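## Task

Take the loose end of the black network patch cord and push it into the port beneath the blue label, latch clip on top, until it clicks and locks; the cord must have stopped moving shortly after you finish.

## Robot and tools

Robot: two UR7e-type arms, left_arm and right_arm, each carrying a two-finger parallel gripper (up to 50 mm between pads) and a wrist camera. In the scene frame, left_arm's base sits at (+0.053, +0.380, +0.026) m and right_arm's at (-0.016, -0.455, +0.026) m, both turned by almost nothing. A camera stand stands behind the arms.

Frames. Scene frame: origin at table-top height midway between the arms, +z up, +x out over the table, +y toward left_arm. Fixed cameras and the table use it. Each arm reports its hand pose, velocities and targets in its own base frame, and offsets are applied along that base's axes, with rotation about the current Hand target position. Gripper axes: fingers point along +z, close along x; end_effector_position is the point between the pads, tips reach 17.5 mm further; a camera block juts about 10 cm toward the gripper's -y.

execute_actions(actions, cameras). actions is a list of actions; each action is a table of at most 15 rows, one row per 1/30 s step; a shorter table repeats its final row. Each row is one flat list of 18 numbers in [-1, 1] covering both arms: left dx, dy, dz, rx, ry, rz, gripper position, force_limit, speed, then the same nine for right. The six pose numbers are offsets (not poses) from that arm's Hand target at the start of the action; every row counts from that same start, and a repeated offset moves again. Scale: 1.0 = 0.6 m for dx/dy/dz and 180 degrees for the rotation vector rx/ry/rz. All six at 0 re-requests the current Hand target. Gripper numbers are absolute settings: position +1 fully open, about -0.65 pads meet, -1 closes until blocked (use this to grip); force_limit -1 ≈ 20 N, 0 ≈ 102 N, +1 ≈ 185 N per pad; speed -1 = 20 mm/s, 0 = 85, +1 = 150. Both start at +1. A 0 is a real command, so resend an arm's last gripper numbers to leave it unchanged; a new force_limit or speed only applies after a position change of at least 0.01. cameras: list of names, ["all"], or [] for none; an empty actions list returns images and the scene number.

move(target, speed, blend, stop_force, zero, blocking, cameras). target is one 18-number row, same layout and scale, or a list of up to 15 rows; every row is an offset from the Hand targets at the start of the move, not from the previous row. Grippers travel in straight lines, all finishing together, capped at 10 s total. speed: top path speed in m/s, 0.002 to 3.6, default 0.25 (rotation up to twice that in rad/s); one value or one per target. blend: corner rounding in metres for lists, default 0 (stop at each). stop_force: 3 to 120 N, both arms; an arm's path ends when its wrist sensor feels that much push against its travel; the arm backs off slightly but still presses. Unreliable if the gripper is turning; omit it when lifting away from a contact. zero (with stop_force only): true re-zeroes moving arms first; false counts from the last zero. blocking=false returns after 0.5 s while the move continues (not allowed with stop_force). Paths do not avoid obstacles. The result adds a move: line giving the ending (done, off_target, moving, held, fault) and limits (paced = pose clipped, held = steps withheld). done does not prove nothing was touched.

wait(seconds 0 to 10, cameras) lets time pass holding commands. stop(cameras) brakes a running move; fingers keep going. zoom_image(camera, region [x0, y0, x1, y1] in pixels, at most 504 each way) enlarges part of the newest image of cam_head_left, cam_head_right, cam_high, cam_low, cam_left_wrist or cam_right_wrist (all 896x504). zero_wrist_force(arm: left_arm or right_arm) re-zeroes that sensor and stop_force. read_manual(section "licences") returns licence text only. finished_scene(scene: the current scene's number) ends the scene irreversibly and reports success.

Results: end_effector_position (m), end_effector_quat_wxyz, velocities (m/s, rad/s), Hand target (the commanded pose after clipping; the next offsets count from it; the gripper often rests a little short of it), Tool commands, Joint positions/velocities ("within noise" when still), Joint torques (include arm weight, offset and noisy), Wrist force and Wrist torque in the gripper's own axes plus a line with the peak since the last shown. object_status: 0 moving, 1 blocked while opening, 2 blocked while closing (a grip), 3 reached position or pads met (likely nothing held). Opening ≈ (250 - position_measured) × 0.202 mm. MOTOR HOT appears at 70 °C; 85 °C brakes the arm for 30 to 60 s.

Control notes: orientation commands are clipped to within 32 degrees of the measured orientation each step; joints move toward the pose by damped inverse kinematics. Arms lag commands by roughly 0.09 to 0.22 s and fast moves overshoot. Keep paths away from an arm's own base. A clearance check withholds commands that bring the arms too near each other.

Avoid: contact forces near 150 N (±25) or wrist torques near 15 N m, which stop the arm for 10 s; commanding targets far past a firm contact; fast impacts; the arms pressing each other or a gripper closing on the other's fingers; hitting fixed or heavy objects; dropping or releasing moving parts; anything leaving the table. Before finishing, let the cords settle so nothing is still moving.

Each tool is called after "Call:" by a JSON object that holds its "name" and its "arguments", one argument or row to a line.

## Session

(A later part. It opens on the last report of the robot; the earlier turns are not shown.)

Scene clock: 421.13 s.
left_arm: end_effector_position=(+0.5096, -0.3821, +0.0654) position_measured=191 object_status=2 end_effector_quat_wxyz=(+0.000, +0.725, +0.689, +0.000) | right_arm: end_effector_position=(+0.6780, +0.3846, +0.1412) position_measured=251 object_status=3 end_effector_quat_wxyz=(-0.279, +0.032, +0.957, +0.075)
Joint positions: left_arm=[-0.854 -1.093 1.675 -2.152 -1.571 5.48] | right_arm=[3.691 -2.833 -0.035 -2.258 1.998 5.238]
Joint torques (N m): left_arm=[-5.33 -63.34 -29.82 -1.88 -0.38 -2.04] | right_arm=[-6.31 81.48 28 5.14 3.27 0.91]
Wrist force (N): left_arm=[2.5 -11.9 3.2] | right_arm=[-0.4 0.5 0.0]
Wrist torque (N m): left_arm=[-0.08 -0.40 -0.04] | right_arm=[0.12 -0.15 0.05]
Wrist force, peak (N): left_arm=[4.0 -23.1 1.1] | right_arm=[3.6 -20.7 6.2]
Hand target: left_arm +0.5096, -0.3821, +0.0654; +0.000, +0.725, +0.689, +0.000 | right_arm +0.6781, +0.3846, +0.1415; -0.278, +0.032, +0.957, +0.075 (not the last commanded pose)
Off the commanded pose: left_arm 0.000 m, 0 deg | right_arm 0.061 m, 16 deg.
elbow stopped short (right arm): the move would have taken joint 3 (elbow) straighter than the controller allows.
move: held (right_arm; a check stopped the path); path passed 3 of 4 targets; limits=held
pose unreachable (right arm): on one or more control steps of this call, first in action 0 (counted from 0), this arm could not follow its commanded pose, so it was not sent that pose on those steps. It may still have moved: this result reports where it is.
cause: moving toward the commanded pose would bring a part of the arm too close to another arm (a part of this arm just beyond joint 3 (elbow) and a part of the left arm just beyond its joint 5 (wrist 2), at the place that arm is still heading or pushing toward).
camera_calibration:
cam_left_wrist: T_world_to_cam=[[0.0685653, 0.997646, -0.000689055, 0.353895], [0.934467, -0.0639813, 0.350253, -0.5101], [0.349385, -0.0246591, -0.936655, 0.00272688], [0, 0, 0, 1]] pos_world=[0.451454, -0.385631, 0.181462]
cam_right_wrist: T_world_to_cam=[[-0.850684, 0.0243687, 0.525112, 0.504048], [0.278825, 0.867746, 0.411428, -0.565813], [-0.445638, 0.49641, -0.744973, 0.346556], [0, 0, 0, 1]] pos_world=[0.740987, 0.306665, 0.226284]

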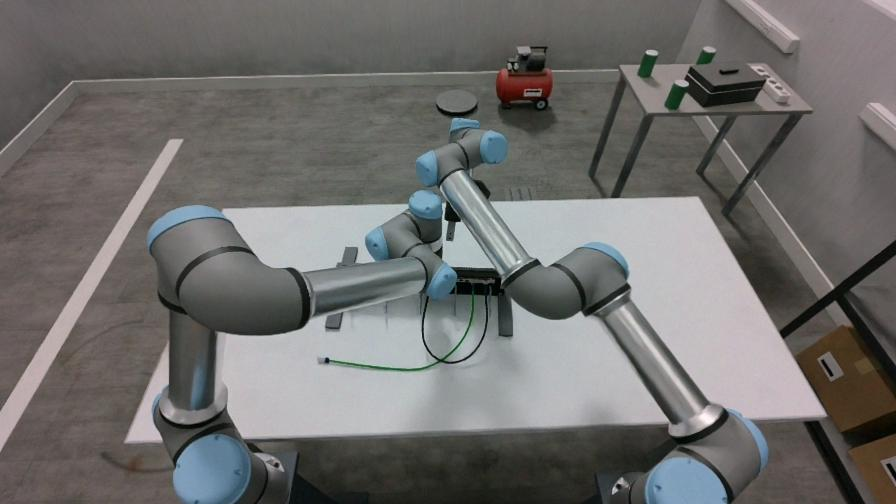

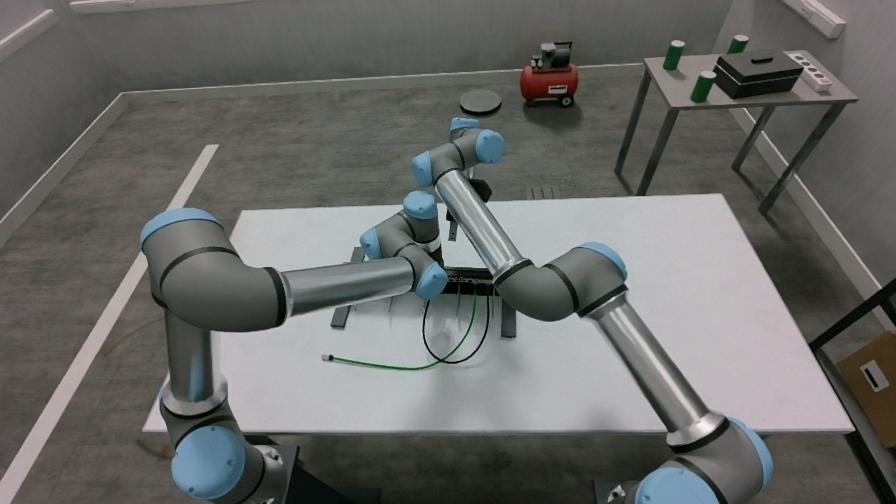

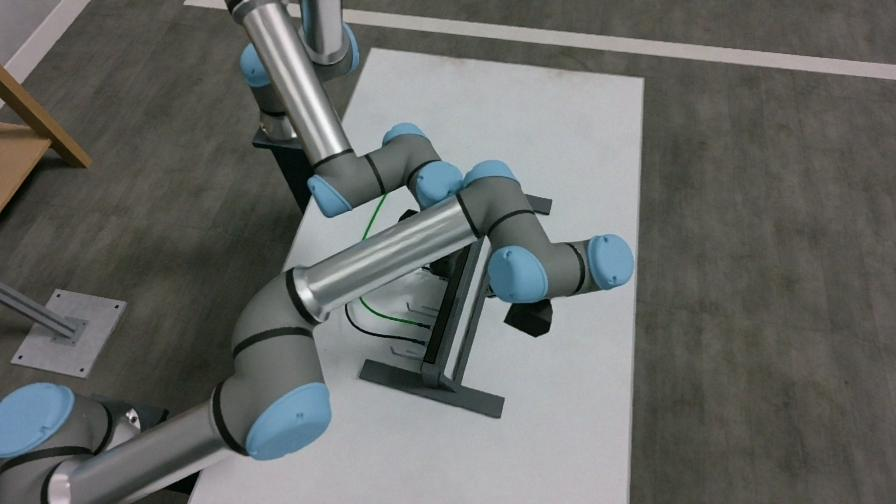

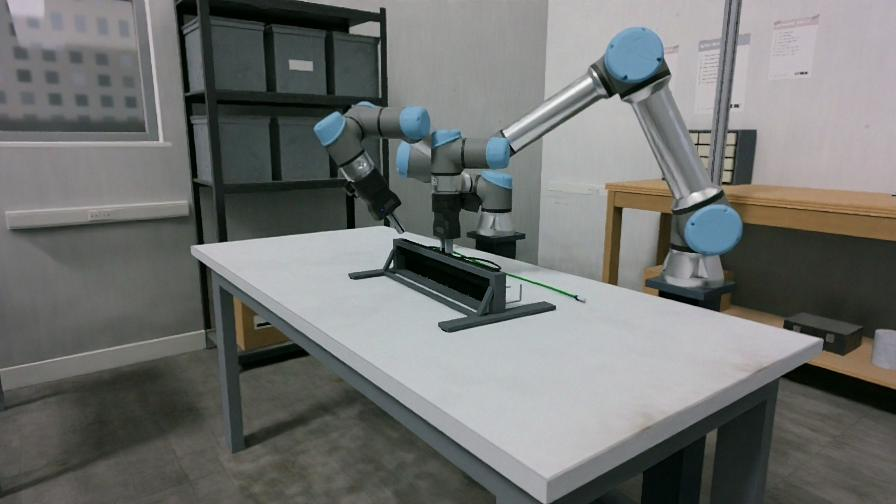

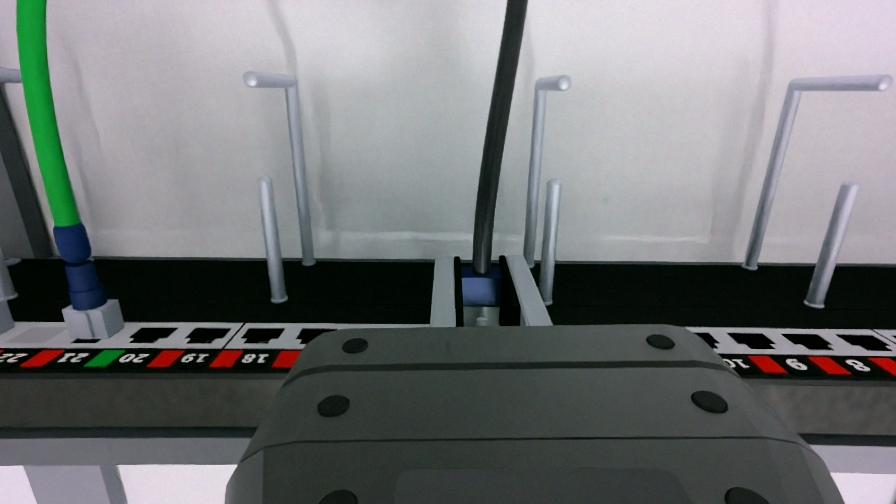

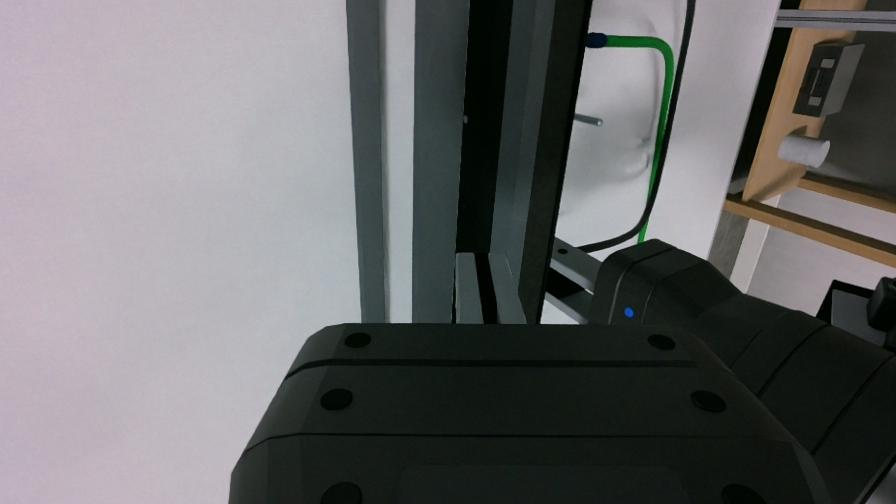

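Call:
{"name": "move", "arguments": {
  "target": [
    [0,0,0,0,0,0,-1,-0.5,-0.95,-0.02,-0.14,0.35,0,0,0,-1,-0.8,-0.9],
    [0,0,0,0,0,0,-1,-0.5,-0.95,-0.02,-0.14,0.3,0.2285,-0.313,0.452,-1,-0.8,-0.9],
    [0,0,0,0,0,0,-1,-0.5,-0.95,-0.055,-0.025,0.05,0.2285,-0.313,0.452,-1,-0.8,-0.9],
    [0,0,0,0,0,0,-1,-0.5,-0.95,-0.055,-0.025,-0.091,0.2285,-0.313,0.452,-1,-0.8,-0.9]
  ],
  "speed": 0.2,
  "cameras": ["cam_low","cam_high","cam_right_wrist"]
}}

Call:
{"name": "zoom_image", "arguments": {
  "camera": "cam_low",
  "region": [350, 180, 550, 320]
}}

Scene clock: 443.97 s.
left_arm: end_effector_position=(+0.5096, -0.3821, +0.0654) position_measured=191 object_status=2 end_effector_quat_wxyz=(+0.000, +0.725, +0.689, +0.000) | right_arm: end_effector_position=(+0.6451, +0.3696, +0.0871) position_measured=251 object_status=3 end_effector_quat_wxyz=(-0.183, +0.683, -0.682, -0.184)
Joint positions: left_arm=[-0.854 -1.093 1.675 -2.152 -1.571 5.48] | right_arm=[3.692 -2.215 -1.522 -0.682 2.013 3.757]
Joint torques (N m): left_arm=[-3.29 -62.37 -33.57 -2.02 -0.52 -1.92] | right_arm=[7.02 43.86 15.95 7.52 -1.47 1.51]
Wrist force (N): left_arm=[1.9 -11.7 3.1] | right_arm=[-0.4 0.6 0.0]
Wrist torque (N m): left_arm=[-0.04 -0.30 -0.03] | right_arm=[0.08 0.21 -0.06]
Wrist force, peak (N): left_arm=[2.4 -12.1 3.1] | right_arm=[-1.2 0.5 -1.6]
Hand target: left_arm +0.5096, -0.3821, +0.0654; +0.000, +0.725, +0.689, +0.000 | right_arm +0.6451, +0.3696, +0.0869; -0.184, +0.683, -0.682, -0.184
Off the commanded pose: left_arm 0.000 m, 0 deg | right_arm 0.000 m, 0 deg.
elbow stopped short (right arm): the move would have taken joint 3 (elbow) straighter than the controller allows.
move: done
camera_calibration:
cam_right_wrist: T_world_to_cam=[[-0.000686314, -0.856937, -0.51542, 0.372861], [-0.93654, -0.180135, 0.30074, 0.659572], [-0.350561, 0.482918, -0.802432, 0.247754], [0, 0, 0, 1]] pos_world=[0.704824, 0.318686, 0.192626]
Images, in order (width x height): cam_high 896x504, cam_low 896x504, cam_right_wrist 896x504.

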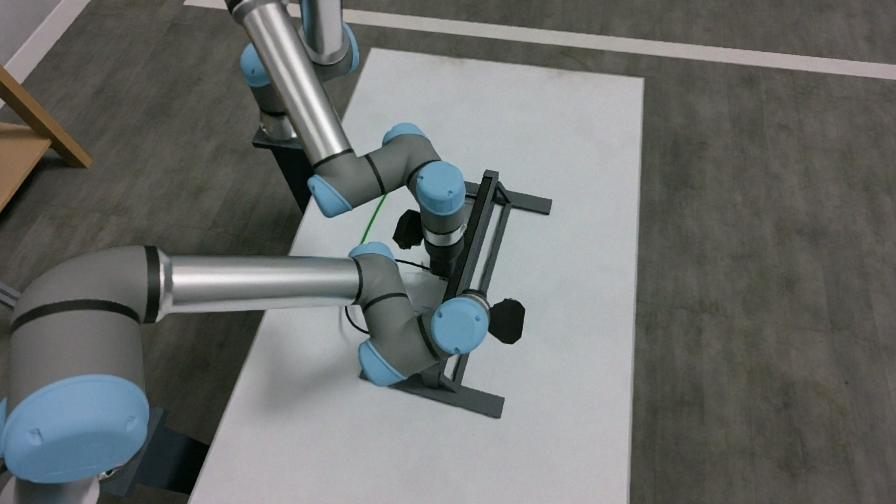

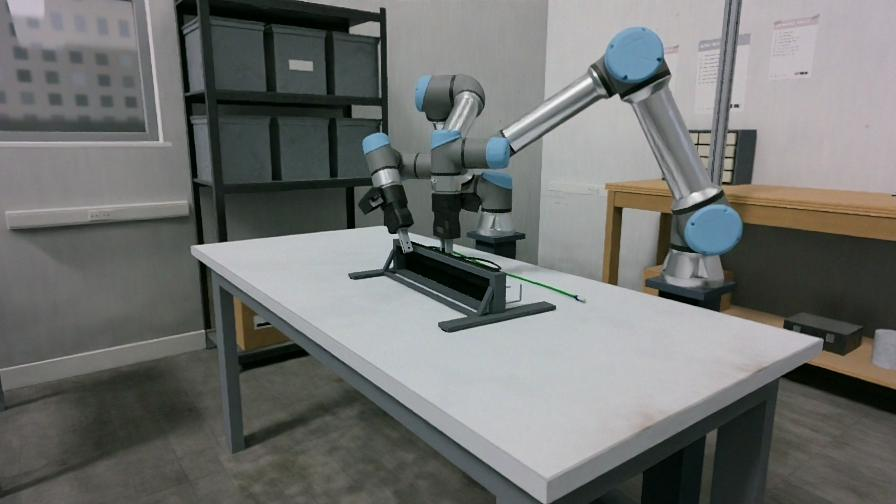

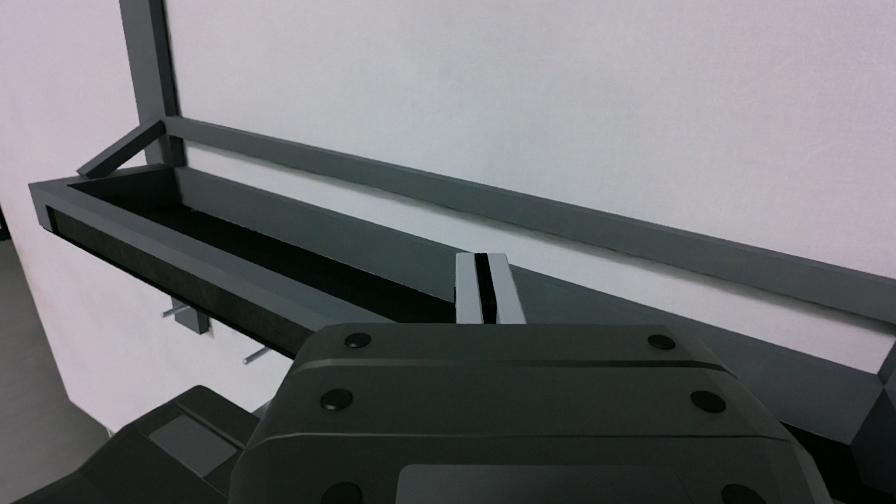

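Scaled by 2.520 from the camera's 896x504 image, which has a finer 1280x720 frame.

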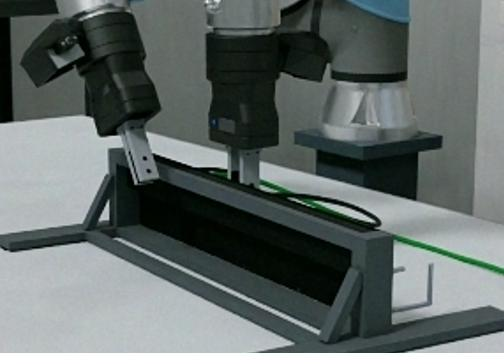

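Call:
{"name": "move", "arguments": {
  "target": [0,0,0,0,0,0,-1,-0.5,-0.95,-0.06,0,0,0,0,0,-1,-0.8,-0.9],
  "speed": 0.012,
  "stop_force": 12
}}

Call:
{"name": "move", "arguments": {
  "target": [0.01,-0.0005,0,0,0,0,-1,-0.5,-0.95,0,0,0,0,0,0,-1,-0.8,-0.9],
  "speed": 0.012,
  "stop_force": 60,
  "cameras": ["cam_low","cam_left_wrist"]
}}

Call:
{"name": "zoom_image", "arguments": {
  "camera": "cam_left_wrist",
  "region": [410, 230, 570, 340]
}}

Scene clock: 450.33 s.
left_arm: end_effector_position=(+0.5096, -0.3821, +0.0654) position_measured=191 object_status=2 end_effector_quat_wxyz=(+0.000, +0.725, +0.689, +0.000) | right_arm: end_effector_position=(+0.6229, +0.3696, +0.0869) position_measured=251 object_status=3 end_effector_quat_wxyz=(-0.184, +0.683, -0.682, -0.184)
Joint positions: left_arm=[-0.854 -1.093 1.675 -2.152 -1.571 5.48] | right_arm=[3.71 -2.176 -1.594 -0.64 2.008 3.776]
Joint torques (N m): left_arm=[-3.22 -62.41 -34.1 -3.03 0.9 -1.77] | right_arm=[-2.64 40.58 27.22 -0.65 5.25 -0.46]
Wrist force (N): left_arm=[2.5 -12.0 3.0] | right_arm=[0.6 -8.0 -3.4]
Wrist torque (N m): left_arm=[-0.07 -0.35 -0.06] | right_arm=[0.10 0.23 -0.01]
Wrist force, peak (N): left_arm=[1.5 -15.2 2.6] | right_arm=[-1.1 -21.2 4.2]
Hand target: left_arm +0.5096, -0.3821, +0.0654; +0.000, +0.725, +0.689, +0.000 | right_arm +0.6229, +0.3696, +0.0869; -0.184, +0.683, -0.682, -0.184 (not the last commanded pose)
Off the commanded pose: left_arm 0.000 m, 0 deg | right_arm 0.014 m, 0 deg.
move: contact (right_arm)

Scene clock: 452.03 s.
left_arm: end_effector_position=(+0.5156, -0.3824, +0.0654) position_measured=191 object_status=2 end_effector_quat_wxyz=(+0.000, +0.725, +0.689, +0.000) | right_arm: end_effector_position=(+0.6230, +0.3696, +0.0870) position_measured=251 object_status=3 end_effector_quat_wxyz=(-0.184, +0.683, -0.682, -0.184)
Joint positions: left_arm=[-0.847 -1.083 1.658 -2.146 -1.571 5.487] | right_arm=[3.71 -2.176 -1.594 -0.64 2.008 3.776]
Joint torques (N m): left_arm=[23.01 -38.32 -47.9 -8.8 12.67 2.36] | right_arm=[27.38 59.96 11.04 -0.69 15.03 -0.42]
Wrist force (N): left_arm=[15.1 -56.8 -4.2] | right_arm=[18.0 -46.3 3.5]
Wrist torque (N m): left_arm=[0.05 -0.30 0.21] | right_arm=[0.26 0.76 0.06]
Wrist force, peak (N): left_arm=[15.8 -61.0 -6.1] | right_arm=[22.3 -54.9 8.9]
Hand target: left_arm +0.5156, -0.3824, +0.0654; +0.000, +0.725, +0.689, +0.000 | right_arm +0.6229, +0.3696, +0.0869; -0.184, +0.683, -0.682, -0.184
Off the commanded pose: left_arm 0.000 m, 0 deg | right_arm 0.000 m, 0 deg.
move: done
camera_calibration:
cam_left_wrist: T_world_to_cam=[[0.068472, 0.997653, -0.000723766, 0.353834], [0.934474, -0.0638818, 0.350252, -0.51569], [0.349384, -0.0246588, -0.936655, 0.0006235], [0, 0, 0, 1]] pos_world=[0.457454, -0.385931, 0.181462]
Images, in order (width x height): cam_low 896x504, cam_left_wrist 896x504.

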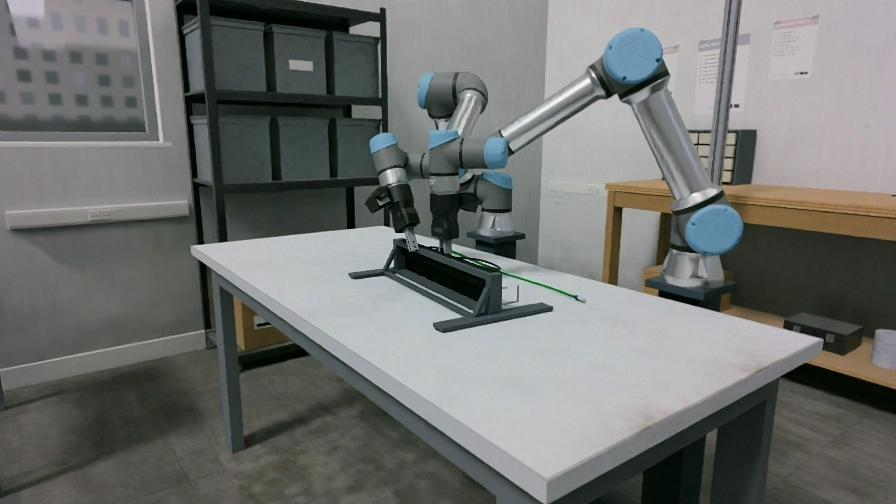

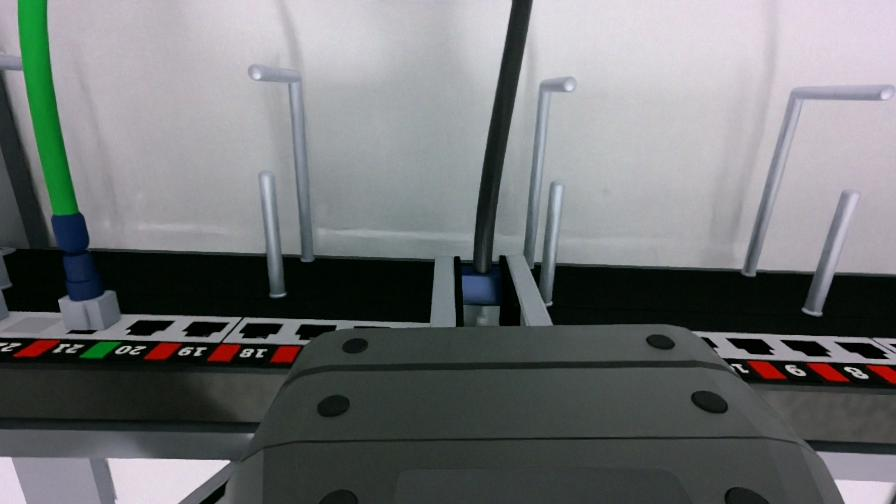

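Scaled by 3.150 from the camera's 896x504 image, which has a finer 1280x720 frame.

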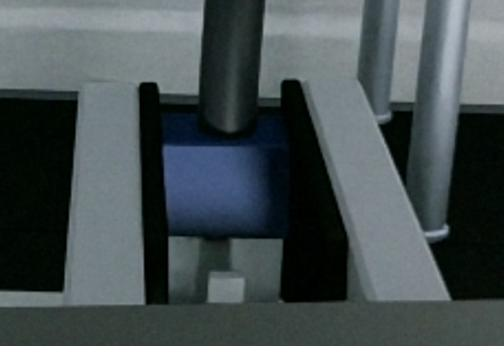

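Call:
{"name": "move", "arguments": {
  "target": [-0.0025,0.0014,0,0,0,-0.015,-1,-0.5,-0.95,0,0,0,0,0,0,-1,-0.8,-0.9],
  "speed": 0.02
}}

Call:
{"name": "move", "arguments": {
  "target": [0.008,-0.0008,0,0,0,0,-1,-0.5,-0.95,0,0,0,0,0,0,-1,-0.8,-0.9],
  "speed": 0.03,
  "stop_force": 50,
  "cameras": ["cam_low","cam_left_wrist"]
}}

Call:
{"name": "zoom_image", "arguments": {
  "camera": "cam_left_wrist",
  "region": [410, 230, 570, 340]
}}

Scene clock: 494.80 s.
left_arm: end_effector_position=(+0.5141, -0.3816, +0.0655) position_measured=191 object_status=2 end_effector_quat_wxyz=(+0.000, +0.741, +0.672, +0.000) | right_arm: end_effector_position=(+0.6229, +0.3696, +0.0869) position_measured=251 object_status=3 end_effector_quat_wxyz=(-0.184, +0.683, -0.682, -0.184)
Joint positions: left_arm=[-0.848 -1.086 1.664 -2.148 -1.571 5.533] | right_arm=[3.71 -2.176 -1.594 -0.64 2.008 3.776]
Joint torques (N m): left_arm=[-5.03 -64.45 -25.95 -13.39 6.61 2.78] | right_arm=[19.64 52 10.52 -0.79 11.48 -0.3]
Wrist force (N): left_arm=[5.7 -31.3 0.8] | right_arm=[10.8 -34.1 3.5]
Wrist torque (N m): left_arm=[-0.20 -0.39 -0.23] | right_arm=[0.21 0.60 0.05]
Wrist force, peak (N): left_arm=[14.9 -57.0 -4.2] | right_arm=[18.0 -46.6 3.7]
Hand target: left_arm +0.5141, -0.3816, +0.0654; +0.000, +0.741, +0.672, +0.000 | right_arm +0.6229, +0.3696, +0.0869; -0.184, +0.683, -0.682, -0.184
Off the commanded pose: left_arm 0.000 m, 0 deg | right_arm 0.000 m, 0 deg.
move: done

Scene clock: 496.20 s.
left_arm: end_effector_position=(+0.5189, -0.3821, +0.0654) position_measured=191 object_status=2 end_effector_quat_wxyz=(+0.000, +0.741, +0.672, +0.000) | right_arm: end_effector_position=(+0.6236, +0.3688, +0.0868) position_measured=251 object_status=3 end_effector_quat_wxyz=(-0.184, +0.683, -0.683, -0.183)
Joint positions: left_arm=[-0.843 -1.078 1.65 -2.143 -1.571 5.538] | right_arm=[3.709 -2.176 -1.594 -0.64 2.006 3.776]
Joint torques (N m): left_arm=[21.41 -37.84 -50.57 -8.98 3.54 2.57] | right_arm=[20.6 52.18 21.95 2 6.89 0.23]
Wrist force (N): left_arm=[16.2 -57.9 -2.8] | right_arm=[22.1 -52.0 5.1]
Wrist torque (N m): left_arm=[0.11 -0.22 0.03] | right_arm=[0.31 0.92 0.06]
Wrist force, peak (N): left_arm=[20.0 -65.2 -6.2] | right_arm=[27.7 -58.5 4.5]
Hand target: left_arm +0.5189, -0.3821, +0.0654; +0.000, +0.741, +0.672, +0.000 | right_arm +0.6236, +0.3688, +0.0868; -0.184, +0.683, -0.683, -0.183 (not the last commanded pose)
Tool commands: left_gripper/position=-1.0 left_gripper/force_limit=-0.5 left_gripper/speed=-0.95 right_gripper/position=-1.0 right_gripper/force_limit=-0.796078 right_gripper/speed=-0.898039
Off the commanded pose: left_arm 0.000 m, 0 deg | right_arm 0.001 m, 0 deg.
TORQUE FAULT: the external load on joint 5 (wrist 2) of the right arm reached its load limit, and that arm stopped. A torque fault puts only its own arm into a fault stop. That arm's remaining commands of this call were not run. That arm may still press on what stopped it. That arm is still stopped at the end of this call. That arm stays stopped for about 9 more seconds. Until then a move that you send moves the other arm only, and its call returns only when the move has ended. Once the stop has ended, the next robot result says so. If the stop ends while you think or write, that arm runs what you send next, counted from a new Hand target: where the arm stands when the stop ends. While its stop runs, that arm takes no new command, but its gripper still runs the gripper command that each later call begins with. Until it ends, the stop uses up actions while you think or wait. An arm that is not stopped still takes commands.
move: fault (right_arm)
camera_calibration:
cam_left_wrist: T_world_to_cam=[[0.115404, 0.993318, -0.000707516, 0.327262], [0.930406, -0.107845, 0.350305, -0.53352], [0.347888, -0.0410847, -0.936635, -0.0060473], [0, 0, 0, 1]] pos_world=[0.460727, -0.382862, 0.181462]
Images, in order (width x height): cam_low 896x504, cam_left_wrist 896x504.

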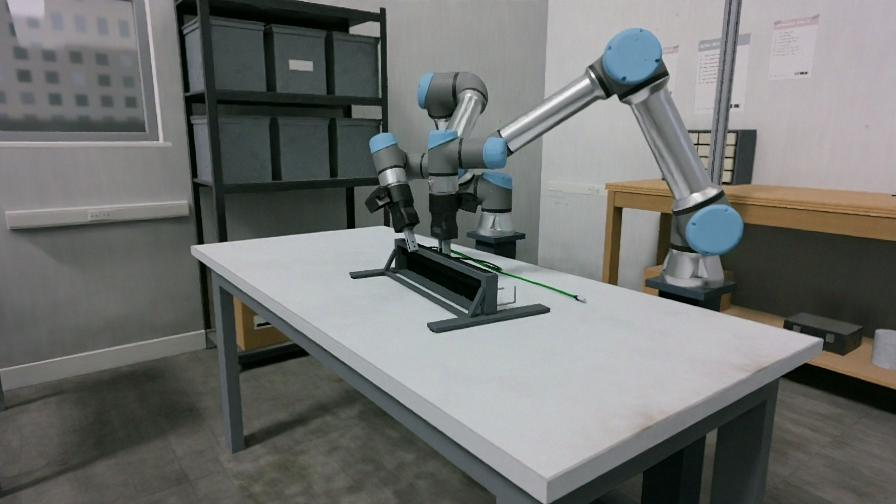

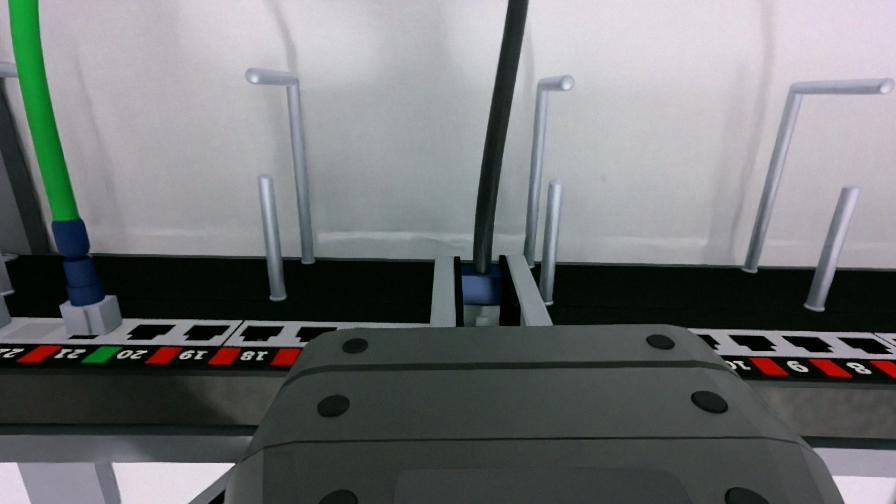

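Scaled by 3.150 from the camera's 896x504 image, which has a finer 1280x720 frame.

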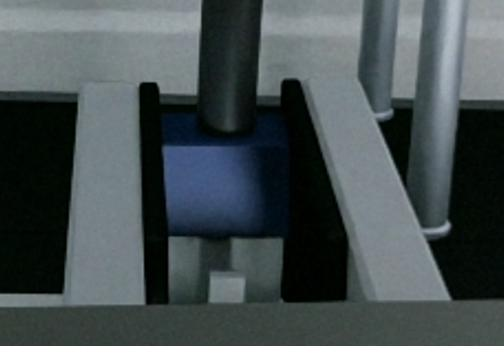

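Call:
{"name": "move", "arguments": {
  "target": [-0.005,0.0005,0,0,0,0,-1,-0.5,-0.95,0,0,0,0,0,0,-1,-0.8,-0.9],
  "speed": 0.02
}}

Call:
{"name": "wait", "arguments": {
  "seconds": 9
}}

Call:
{"name": "move", "arguments": {
  "target": [0,0,0.001,0,0,0,-1,-0.5,-0.95,0,0,0,0,0,0,-1,-0.8,-0.9],
  "speed": 0.01
}}

Call:
{"name": "move", "arguments": {
  "target": [0,0,-0.002,0,0,0,-1,-0.5,-0.95,0,0,0,0,0,0,-1,-0.8,-0.9],
  "speed": 0.01,
  "cameras": ["cam_left_wrist"]
}}

Call:
{"name": "zoom_image", "arguments": {
  "camera": "cam_left_wrist",
  "region": [410, 230, 570, 340]
}}

Scene clock: 517.00 s.
left_arm: end_effector_position=(+0.5161, -0.3818, +0.0655) position_measured=191 object_status=2 end_effector_quat_wxyz=(+0.000, +0.741, +0.672, +0.000) | right_arm: end_effector_position=(+0.6245, +0.3678, +0.0863) position_measured=251 object_status=3 end_effector_quat_wxyz=(-0.183, +0.683, -0.684, -0.180)
Joint positions: left_arm=[-0.846 -1.083 1.658 -2.146 -1.571 5.535] | right_arm=[3.709 -2.176 -1.594 -0.64 2.001 3.776]
Joint torques (N m): left_arm=[-12.67 -67.09 -17.89 -7.97 -0.45 -2.14] | right_arm=[13.82 50.73 17.66 -1.91 5.33 0.17]
Wrist force (N): left_arm=[5.3 -1.6 5.0] | right_arm=[0.1 -16.2 -6.7]
Wrist torque (N m): left_arm=[0.18 -0.34 -0.04] | right_arm=[0.05 0.18 0.05]
Wrist force, peak (N): left_arm=[16.7 -58.4 -2.5] | right_arm=[22.3 -52.5 4.7]
Hand target: left_arm +0.5159, -0.3818, +0.0654; +0.000, +0.741, +0.672, +0.000 | right_arm +0.6245, +0.3677, +0.0862; -0.183, +0.683, -0.684, -0.180
Off the commanded pose: left_arm 0.000 m, 0 deg | right_arm 0.000 m, 0 deg.
TORQUE FAULT, CONTINUED: the right arm's stop, for the torque fault of joint 5 (wrist 2) that an earlier result reported, is over. The rest of the stop counts as 18 of the actions that you can send in this scene. The stop ended before this call began, so that arm ran this call's commands, counted from a new Hand target: where the arm stood when the stop ended. Before the stop ended, the hold on joint 5 (wrist 2) of that arm was turned back by 0.4 degrees, the way its load pushed it. That arm stops again whenever a joint's load reaches its limit.
move: done

Scene clock: 526.00 s.
left_arm: end_effector_position=(+0.5159, -0.3818, +0.0654) position_measured=191 object_status=2 end_effector_quat_wxyz=(+0.000, +0.741, +0.672, +0.000) | right_arm: end_effector_position=(+0.6245, +0.3677, +0.0862) position_measured=251 object_status=3 end_effector_quat_wxyz=(-0.183, +0.683, -0.684, -0.180)
Joint positions: left_arm=[-0.846 -1.083 1.659 -2.147 -1.571 5.535] | right_arm=[3.709 -2.176 -1.594 -0.64 2.001 3.776]
Joint torques (N m): left_arm=[-12.06 -65.74 -18.04 -6.7 -1.8 -2.18] | right_arm=[1.97 50.39 13.98 -1.9 0.17 0.01]
Wrist force (N): left_arm=[4.4 -0.7 4.7] | right_arm=[-1.0 -15.2 -5.7]
Wrist torque (N m): left_arm=[0.17 -0.35 -0.03] | right_arm=[0.08 0.15 0.06]
Wrist force, peak (N): left_arm=[4.8 -0.8 5.3] | right_arm=[-0.1 -15.8 -6.8]
Hand target: left_arm +0.5159, -0.3818, +0.0654; +0.000, +0.741, +0.672, +0.000 | right_arm +0.6245, +0.3677, +0.0862; -0.183, +0.683, -0.684, -0.180
Tool commands: left_gripper/position=-1.0 left_gripper/force_limit=-0.5 left_gripper/speed=-0.95 right_gripper/position=-1.0 right_gripper/force_limit=-0.8 right_gripper/speed=-0.9
Off the commanded pose: left_arm 0.000 m, 0 deg | right_arm 0.000 m, 0 deg.
wait: 9.00 s; at rest by 0.17 s

Scene clock: 526.70 s.
left_arm: end_effector_position=(+0.5159, -0.3818, +0.0660) position_measured=191 object_status=2 end_effector_quat_wxyz=(+0.000, +0.741, +0.672, +0.000) | right_arm: end_effector_position=(+0.6245, +0.3677, +0.0862) position_measured=251 object_status=3 end_effector_quat_wxyz=(-0.183, +0.683, -0.684, -0.180)
Joint positions: left_arm=[-0.846 -1.084 1.658 -2.145 -1.571 5.535] | right_arm=[3.709 -2.176 -1.594 -0.64 2.001 3.776]
Joint torques (N m): left_arm=[-12.07 -68.3 -33.33 -1.4 -1.77 -2.17] | right_arm=[2.63 50.18 13.39 -1.84 0.22 -0.01]
Wrist force (N): left_arm=[2.8 -1.8 8.6] | right_arm=[-2.0 -15.7 -6.4]
Wrist torque (N m): left_arm=[0.20 -0.32 -0.01] | right_arm=[0.06 0.15 0.07]
Wrist force, peak (N): left_arm=[2.8 -1.8 8.6] | right_arm=[-1.7 -15.7 -6.6]
Hand target: left_arm +0.5159, -0.3818, +0.0660; +0.000, +0.741, +0.672, +0.000 | right_arm +0.6245, +0.3677, +0.0862; -0.183, +0.683, -0.684, -0.180
Off the commanded pose: left_arm 0.000 m, 0 deg | right_arm 0.000 m, 0 deg.
move: done

Scene clock: 527.40 s.
left_arm: end_effector_position=(+0.5159, -0.3818, +0.0650) position_measured=191 object_status=2 end_effector_quat_wxyz=(+0.000, +0.741, +0.672, +0.000) | right_arm: end_effector_position=(+0.6245, +0.3677, +0.0862) position_measured=251 object_status=3 end_effector_quat_wxyz=(-0.183, +0.683, -0.684, -0.180)
Joint positions: left_arm=[-0.846 -1.083 1.659 -2.148 -1.571 5.535] | right_arm=[3.709 -2.176 -1.594 -0.64 2.001 3.776]
Joint torques (N m): left_arm=[-9.7 -33.85 -16.68 -7.38 -1.82 -2.15] | right_arm=[1.97 50.66 14.12 -1.85 0.12 0.12]
Wrist force (N): left_arm=[5.6 -5.8 -2.6] | right_arm=[-0.2 -17.1 -4.6]
Wrist torque (N m): left_arm=[0.04 -0.38 -0.08] | right_arm=[0.07 0.14 0.06]
Wrist force, peak (N): left_arm=[3.1 -1.8 8.9] | right_arm=[-0.2 -17.2 -4.6]
Hand target: left_arm +0.5159, -0.3818, +0.0648; +0.000, +0.741, +0.672, +0.000 | right_arm +0.6245, +0.3677, +0.0862; -0.183, +0.683, -0.684, -0.180
Off the commanded pose: left_arm 0.000 m, 0 deg | right_arm 0.000 m, 0 deg.
move: done
camera_calibration:
cam_left_wrist: T_world_to_cam=[[0.115438, 0.993314, -0.000801001, 0.32731], [0.93039, -0.107843, 0.350348, -0.530521], [0.347919, -0.0411888, -0.936619, -0.00551653], [0, 0, 0, 1]] pos_world=[0.457727, -0.382562, 0.180962]
Images, in order (width x height): cam_left_wrist 896x504.

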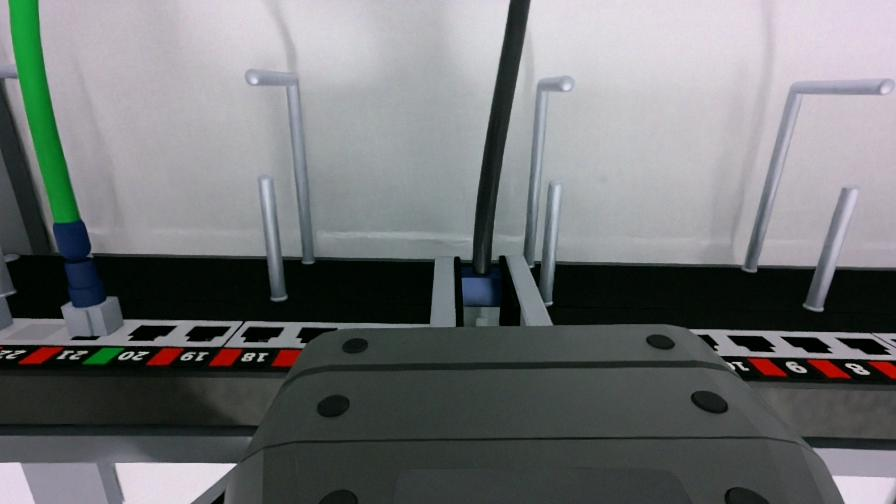

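Scaled by 3.150 from the camera's 896x504 image, which has a finer 1280x720 frame.

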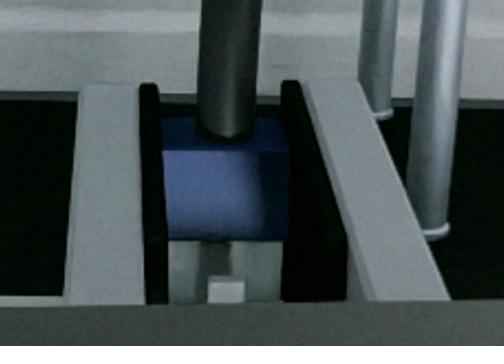

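Call:
{"name": "move", "arguments": {
  "target": [-0.001,0.0013,0,0,0,-0.010,-1,-0.5,-0.95,0.025,0,0,0,0,0,-1,-0.8,-0.9],
  "speed": 0.03
}}

Call:
{"name": "move", "arguments": {
  "target": [0,0,0,0,0,0,-1,-0.5,-0.95,0,0.045,0,0,0,0,-1,-0.8,-0.9],
  "speed": 0.05
}}

Call:
{"name": "move", "arguments": {
  "target": [0,0,0,0,0,0,-1,-0.5,-0.95,-0.05,0,0,0,0,0,-1,-0.8,-0.9],
  "speed": 0.012,
  "stop_force": 12,
  "cameras": ["cam_left_wrist","cam_low","cam_right_wrist"]
}}

Scene clock: 535.13 s.
left_arm: end_effector_position=(+0.5153, -0.3810, +0.0648) position_measured=191 object_status=2 end_effector_quat_wxyz=(+0.000, +0.751, +0.660, +0.000) | right_arm: end_effector_position=(+0.6394, +0.3677, +0.0862) position_measured=251 object_status=3 end_effector_quat_wxyz=(-0.183, +0.683, -0.684, -0.180)
Joint positions: left_arm=[-0.846 -1.084 1.663 -2.149 -1.571 5.566] | right_arm=[3.697 -2.202 -1.546 -0.667 2.004 3.763]
Joint torques (N m): left_arm=[10.61 -60.57 -12.37 -3.98 -0.86 2.63] | right_arm=[-7.69 44.88 30.57 0.38 3.47 -0.43]
Wrist force (N): left_arm=[-0.5 6.4 0.2] | right_arm=[-0.8 -0.4 0.5]
Wrist torque (N m): left_arm=[0.33 -0.46 -0.01] | right_arm=[-0.08 0.27 -0.05]
Wrist force, peak (N): left_arm=[5.7 -6.1 -4.2] | right_arm=[-0.4 -17.3 -4.0]
Hand target: left_arm +0.5153, -0.3810, +0.0648; +0.000, +0.751, +0.660, +0.000 | right_arm +0.6395, +0.3677, +0.0862; -0.183, +0.683, -0.684, -0.180
Off the commanded pose: left_arm 0.000 m, 0 deg | right_arm 0.000 m, 0 deg.
move: done

Scene clock: 536.10 s.
left_arm: end_effector_position=(+0.5153, -0.3810, +0.0648) position_measured=191 object_status=2 end_effector_quat_wxyz=(+0.000, +0.751, +0.660, +0.000) | right_arm: end_effector_position=(+0.6396, +0.3945, +0.0863) position_measured=251 object_status=3 end_effector_quat_wxyz=(-0.183, +0.683, -0.684, -0.180)
Joint positions: left_arm=[-0.846 -1.084 1.663 -2.149 -1.571 5.567] | right_arm=[3.73 -2.225 -1.511 -0.665 1.994 3.798]
Joint torques (N m): left_arm=[10.26 -62.01 -12.45 -3.99 -1.16 2.52] | right_arm=[7.25 44.69 32.06 3.8 -1.42 1.68]
Wrist force (N): left_arm=[-0.9 6.7 0.5] | right_arm=[-0.7 -0.5 0.4]
Wrist torque (N m): left_arm=[0.35 -0.42 0.00] | right_arm=[-0.10 0.26 -0.06]
Wrist force, peak (N): left_arm=[-1.0 6.9 0.2] | right_arm=[-1.1 -0.6 0.4]
Hand target: left_arm +0.5153, -0.3810, +0.0648; +0.000, +0.751, +0.660, +0.000 | right_arm +0.6395, +0.3947, +0.0862; -0.183, +0.683, -0.684, -0.180
Off the commanded pose: left_arm 0.000 m, 0 deg | right_arm 0.000 m, 0 deg.
move: done

Scene clock: 538.07 s.
left_arm: end_effector_position=(+0.5153, -0.3810, +0.0648) position_measured=191 object_status=2 end_effector_quat_wxyz=(+0.000, +0.751, +0.660, +0.000) | right_arm: end_effector_position=(+0.6299, +0.3947, +0.0863) position_measured=251 object_status=3 end_effector_quat_wxyz=(-0.183, +0.683, -0.684, -0.180)
Joint positions: left_arm=[-0.846 -1.085 1.663 -2.149 -1.571 5.567] | right_arm=[3.738 -2.208 -1.542 -0.648 1.992 3.807]
Joint torques (N m): left_arm=[10.15 -57.56 -23.55 -4.03 -1.82 2.56] | right_arm=[-5.84 43.81 30.61 0.26 3.61 -0.43]
Wrist force (N): left_arm=[2.4 2.0 -1.5] | right_arm=[-0.1 -2.8 -0.6]
Wrist torque (N m): left_arm=[0.22 -0.40 -0.06] | right_arm=[-0.14 0.20 -0.05]
Wrist force, peak (N): left_arm=[-1.1 7.1 0.7] | right_arm=[-0.9 -15.5 3.7]
Hand target: left_arm +0.5153, -0.3810, +0.0648; +0.000, +0.751, +0.660, +0.000 | right_arm +0.6299, +0.3947, +0.0863; -0.183, +0.683, -0.684, -0.180 (not the last commanded pose)
Off the commanded pose: left_arm 0.000 m, 0 deg | right_arm 0.020 m, 0 deg.
move: contact (right_arm)
camera_calibration:
cam_left_wrist: T_world_to_cam=[[0.146537, 0.989205, -0.000693183, 0.308964], [0.926561, -0.137012, 0.350302, -0.538913], [0.346426, -0.0519745, -0.936636, -0.00868462], [0, 0, 0, 1]] pos_world=[0.45707, -0.379917, 0.180862]
cam_right_wrist: T_world_to_cam=[[-0.00123802, -0.859778, -0.510667, 0.394988], [-0.938475, -0.175358, 0.297514, 0.649681], [-0.345345, 0.479617, -0.806663, 0.227972], [0, 0, 0, 1]] pos_world=[0.688928, 0.34419, 0.192315]
Images, in order (width x height): cam_low 896x504, cam_left_wrist 896x504, cam_right_wrist 896x504.

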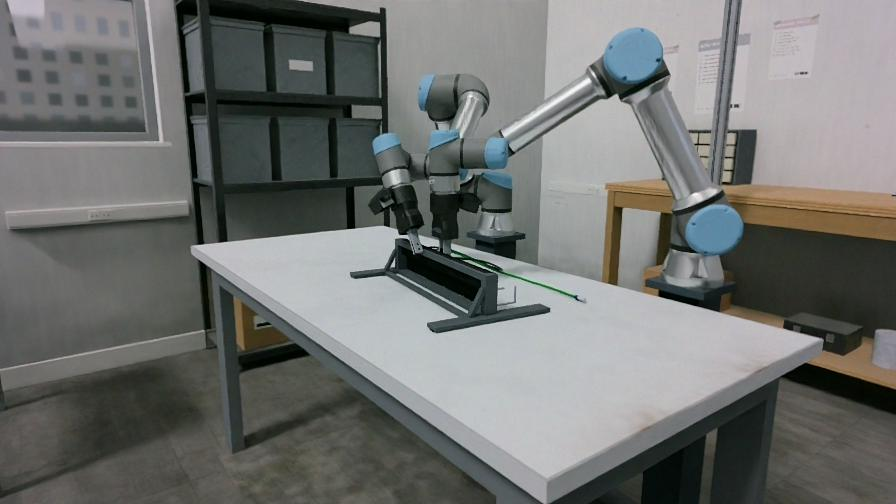

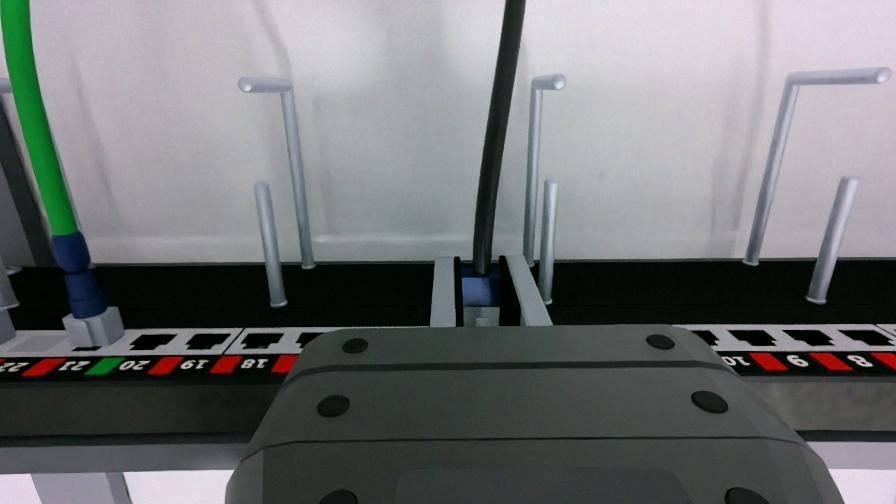

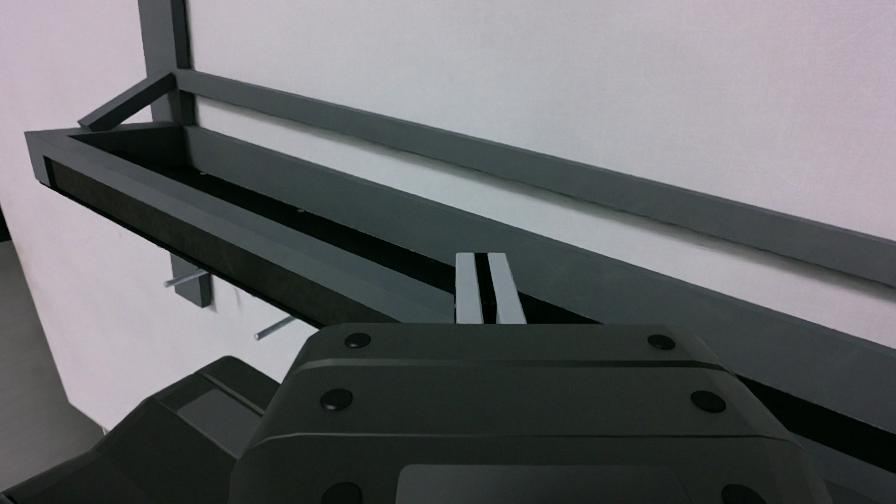

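Call:
{"name": "move", "arguments": {
  "target": [0.0099,-0.0013,0,0,0,0,-1,-0.5,-0.95,0,0,0,0,0,0,-1,-0.8,-0.9],
  "speed": 0.012,
  "stop_force": 50,
  "cameras": ["cam_left_wrist"]
}}

Call:
{"name": "zoom_image", "arguments": {
  "camera": "cam_left_wrist",
  "region": [410, 230, 570, 340]
}}

Scene clock: 543.13 s.
left_arm: end_effector_position=(+0.5187, -0.3815, +0.0648) position_measured=191 object_status=2 end_effector_quat_wxyz=(+0.000, +0.751, +0.660, +0.000) | right_arm: end_effector_position=(+0.6299, +0.3947, +0.0862) position_measured=251 object_status=3 end_effector_quat_wxyz=(-0.183, +0.683, -0.684, -0.180)
Joint positions: left_arm=[-0.842 -1.078 1.653 -2.145 -1.571 5.57] | right_arm=[3.738 -2.208 -1.542 -0.648 1.992 3.807]
Joint torques (N m): left_arm=[-1.63 -61.39 -23.98 -13.72 5.2 -2.17] | right_arm=[21.37 62.85 10.87 0.22 11.5 -0.4]
Wrist force (N): left_arm=[1.0 -38.7 -5.0] | right_arm=[7.0 -33.9 3.6]
Wrist torque (N m): left_arm=[-0.05 -0.39 -0.14] | right_arm=[-0.01 0.44 0.10]
Wrist force, peak (N): left_arm=[2.4 -48.8 -6.0] | right_arm=[6.5 -36.5 6.0]
Hand target: left_arm +0.5187, -0.3815, +0.0648; +0.000, +0.751, +0.660, +0.000 (not the last commanded pose) | right_arm +0.6299, +0.3947, +0.0863; -0.183, +0.683, -0.684, -0.180
Off the commanded pose: left_arm 0.003 m, 0 deg | right_arm 0.000 m, 0 deg.
move: contact (left_arm)
camera_calibration:
cam_left_wrist: T_world_to_cam=[[0.146736, 0.989176, -0.000665607, 0.308853], [0.926641, -0.137223, 0.35001, -0.542195], [0.34613, -0.0519757, -0.936746, -0.00973421], [0, 0, 0, 1]] pos_world=[0.460469, -0.380418, 0.180861]
Images, in order (width x height): cam_left_wrist 896x504.

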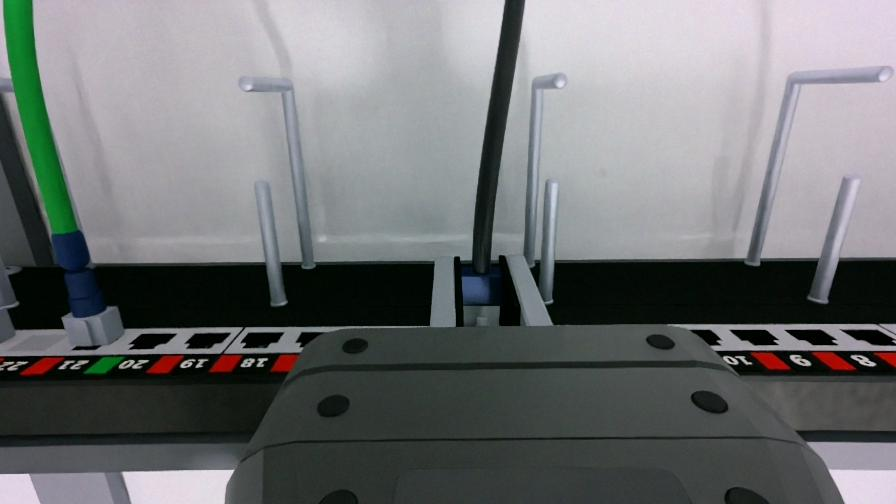

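Scaled by 3.150 from the camera's 896x504 image, which has a finer 1280x720 frame.

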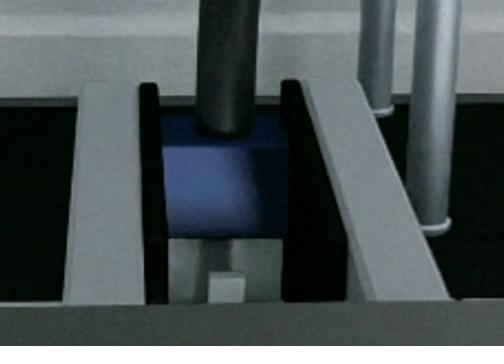

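Call:
{"name": "move", "arguments": {
  "target": [0,0.0008,0,0,0,-0.009,-1,-0.5,-0.95,0,0,0,0,0,0,-1,-0.8,-0.9],
  "speed": 0.02
}}

Call:
{"name": "move", "arguments": {
  "target": [0,0,-0.0015,0,0,0,-1,-0.5,-0.95,0,0,0,0,0,0,-1,-0.8,-0.9],
  "speed": 0.02
}}

Call:
{"name": "move", "arguments": {
  "target": [0,0,0.003,0,0,0,-1,-0.5,-0.95,0,0,0,0,0,0,-1,-0.8,-0.9],
  "speed": 0.02
}}

Call:
{"name": "move", "arguments": {
  "target": [0,0,-0.0015,0,0.009,0,-1,-0.5,-0.95,0,0,0,0,0,0,-1,-0.8,-0.9],
  "speed": 0.02
}}

Call:
{"name": "move", "arguments": {
  "target": [0,0,0,0,-0.018,0,-1,-0.5,-0.95,0,0,0,0,0,0,-1,-0.8,-0.9],
  "speed": 0.02
}}

Scene clock: 582.37 s.
left_arm: end_effector_position=(+0.5187, -0.3810, +0.0648) position_measured=191 object_status=2 end_effector_quat_wxyz=(+0.000, +0.761, +0.649, +0.000) | right_arm: end_effector_position=(+0.6299, +0.3947, +0.0863) position_measured=251 object_status=3 end_effector_quat_wxyz=(-0.183, +0.683, -0.684, -0.180)
Joint positions: left_arm=[-0.842 -1.079 1.653 -2.145 -1.571 5.599] | right_arm=[3.738 -2.208 -1.542 -0.648 1.992 3.807]
Joint torques (N m): left_arm=[24.41 -62.42 -24.71 -13.42 6.03 2.64] | right_arm=[21.33 66.83 10.25 0.25 11.6 -0.37]
Wrist force (N): left_arm=[-2.8 -38.9 -3.7] | right_arm=[7.0 -34.3 4.9]
Wrist torque (N m): left_arm=[-0.12 -0.40 -0.26] | right_arm=[0.01 0.46 0.10]
Wrist force, peak (N): left_arm=[1.2 -39.5 -5.0] | right_arm=[8.3 -34.3 4.6]
Hand target: left_arm +0.5187, -0.3810, +0.0648; +0.000, +0.761, +0.649, +0.000 | right_arm +0.6299, +0.3947, +0.0863; -0.183, +0.683, -0.684, -0.180
Off the commanded pose: left_arm 0.000 m, 0 deg | right_arm 0.000 m, 0 deg.
move: done

Scene clock: 583.07 s.
left_arm: end_effector_position=(+0.5187, -0.3810, +0.0640) position_measured=191 object_status=2 end_effector_quat_wxyz=(+0.000, +0.761, +0.649, +0.000) | right_arm: end_effector_position=(+0.6299, +0.3947, +0.0863) position_measured=251 object_status=3 end_effector_quat_wxyz=(-0.183, +0.683, -0.684, -0.180)
Joint positions: left_arm=[-0.842 -1.078 1.654 -2.147 -1.571 5.599] | right_arm=[3.738 -2.208 -1.542 -0.648 1.992 3.807]
Joint torques (N m): left_arm=[21.98 -27.35 -20.38 -13.26 6.18 2.72] | right_arm=[21.08 66.25 9.68 0.17 11.54 -0.18]
Wrist force (N): left_arm=[-0.8 -42.1 -14.5] | right_arm=[8.3 -36.3 7.4]
Wrist torque (N m): left_arm=[-0.04 -0.34 -0.18] | right_arm=[0.00 0.52 0.10]
Wrist force, peak (N): left_arm=[-0.8 -42.1 -14.5] | right_arm=[8.3 -36.3 7.4]
Hand target: left_arm +0.5187, -0.3810, +0.0639; +0.000, +0.761, +0.649, +0.000 | right_arm +0.6299, +0.3947, +0.0863; -0.183, +0.683, -0.684, -0.180
Off the commanded pose: left_arm 0.000 m, 0 deg | right_arm 0.000 m, 0 deg.
move: done

Scene clock: 583.77 s.
left_arm: end_effector_position=(+0.5187, -0.3810, +0.0655) position_measured=191 object_status=2 end_effector_quat_wxyz=(+0.000, +0.761, +0.649, +0.000) | right_arm: end_effector_position=(+0.6299, +0.3947, +0.0863) position_measured=251 object_status=3 end_effector_quat_wxyz=(-0.183, +0.683, -0.684, -0.180)
Joint positions: left_arm=[-0.842 -1.08 1.653 -2.144 -1.571 5.599] | right_arm=[3.738 -2.208 -1.542 -0.648 1.992 3.807]
Joint torques (N m): left_arm=[19.88 -68.04 -41.42 -4.47 6.25 2.52] | right_arm=[20.63 65.31 9.7 0.17 11.57 -0.28]
Wrist force (N): left_arm=[-3.3 -33.7 5.5] | right_arm=[6.8 -33.9 4.3]
Wrist torque (N m): left_arm=[-0.13 -0.35 -0.14] | right_arm=[-0.04 0.41 0.10]
Wrist force, peak (N): left_arm=[-1.0 -42.5 -15.3] | right_arm=[8.7 -36.5 7.5]
Hand target: left_arm +0.5187, -0.3810, +0.0657; +0.000, +0.761, +0.649, +0.000 | right_arm +0.6299, +0.3947, +0.0863; -0.183, +0.683, -0.684, -0.180
Off the commanded pose: left_arm 0.000 m, 0 deg | right_arm 0.000 m, 0 deg.
move: done

Scene clock: 584.83 s.
left_arm: end_effector_position=(+0.5187, -0.3810, +0.0648) position_measured=191 object_status=2 end_effector_quat_wxyz=(-0.009, +0.761, +0.649, -0.011) | right_arm: end_effector_position=(+0.6299, +0.3947, +0.0863) position_measured=251 object_status=3 end_effector_quat_wxyz=(-0.183, +0.683, -0.684, -0.180)
Joint positions: left_arm=[-0.833 -1.069 1.633 -2.115 -1.592 5.608] | right_arm=[3.738 -2.208 -1.542 -0.648 1.992 3.807]
Joint torques (N m): left_arm=[21.55 -32.77 -36.05 -3.8 1.7 2.84] | right_arm=[19.7 62.7 10.19 0.19 11.38 -0.23]
Wrist force (N): left_arm=[0.3 -33.8 -5.7] | right_arm=[7.8 -34.3 6.4]
Wrist torque (N m): left_arm=[-0.20 -0.35 -0.16] | right_arm=[0.02 0.49 0.09]
Wrist force, peak (N): left_arm=[-4.2 -34.9 11.2] | right_arm=[8.1 -34.6 6.4]
Hand target: left_arm +0.5187, -0.3810, +0.0648; -0.009, +0.761, +0.649, -0.011 | right_arm +0.6299, +0.3947, +0.0863; -0.183, +0.683, -0.684, -0.180
Off the commanded pose: left_arm 0.000 m, 0 deg | right_arm 0.000 m, 0 deg.
move: done

Scene clock: 586.63 s.
left_arm: end_effector_position=(+0.5187, -0.3810, +0.0648) position_measured=191 object_status=2 end_effector_quat_wxyz=(+0.009, +0.761, +0.649, +0.010) | right_arm: end_effector_position=(+0.6299, +0.3947, +0.0863) position_measured=251 object_status=3 end_effector_quat_wxyz=(-0.183, +0.683, -0.684, -0.180)
Joint positions: left_arm=[-0.851 -1.088 1.674 -2.175 -1.55 5.591] | right_arm=[3.738 -2.208 -1.542 -0.648 1.992 3.807]
Joint torques (N m): left_arm=[2.06 -60.58 -25.42 -14.43 12.91 -1.87] | right_arm=[19.38 57.59 10.55 0.2 11.21 -0.28]
Wrist force (N): left_arm=[-2.9 -43.7 -8.0] | right_arm=[7.7 -37.0 6.8]
Wrist torque (N m): left_arm=[0.04 -0.43 -0.25] | right_arm=[0.03 0.44 0.11]
Wrist force, peak (N): left_arm=[-2.2 -45.3 -8.7] | right_arm=[7.5 -38.6 6.4]
Hand target: left_arm +0.5187, -0.3810, +0.0648; +0.009, +0.761, +0.649, +0.011 | right_arm +0.6299, +0.3947, +0.0863; -0.183, +0.683, -0.684, -0.180
Off the commanded pose: left_arm 0.000 m, 0 deg | right_arm 0.000 m, 0 deg.
move: done


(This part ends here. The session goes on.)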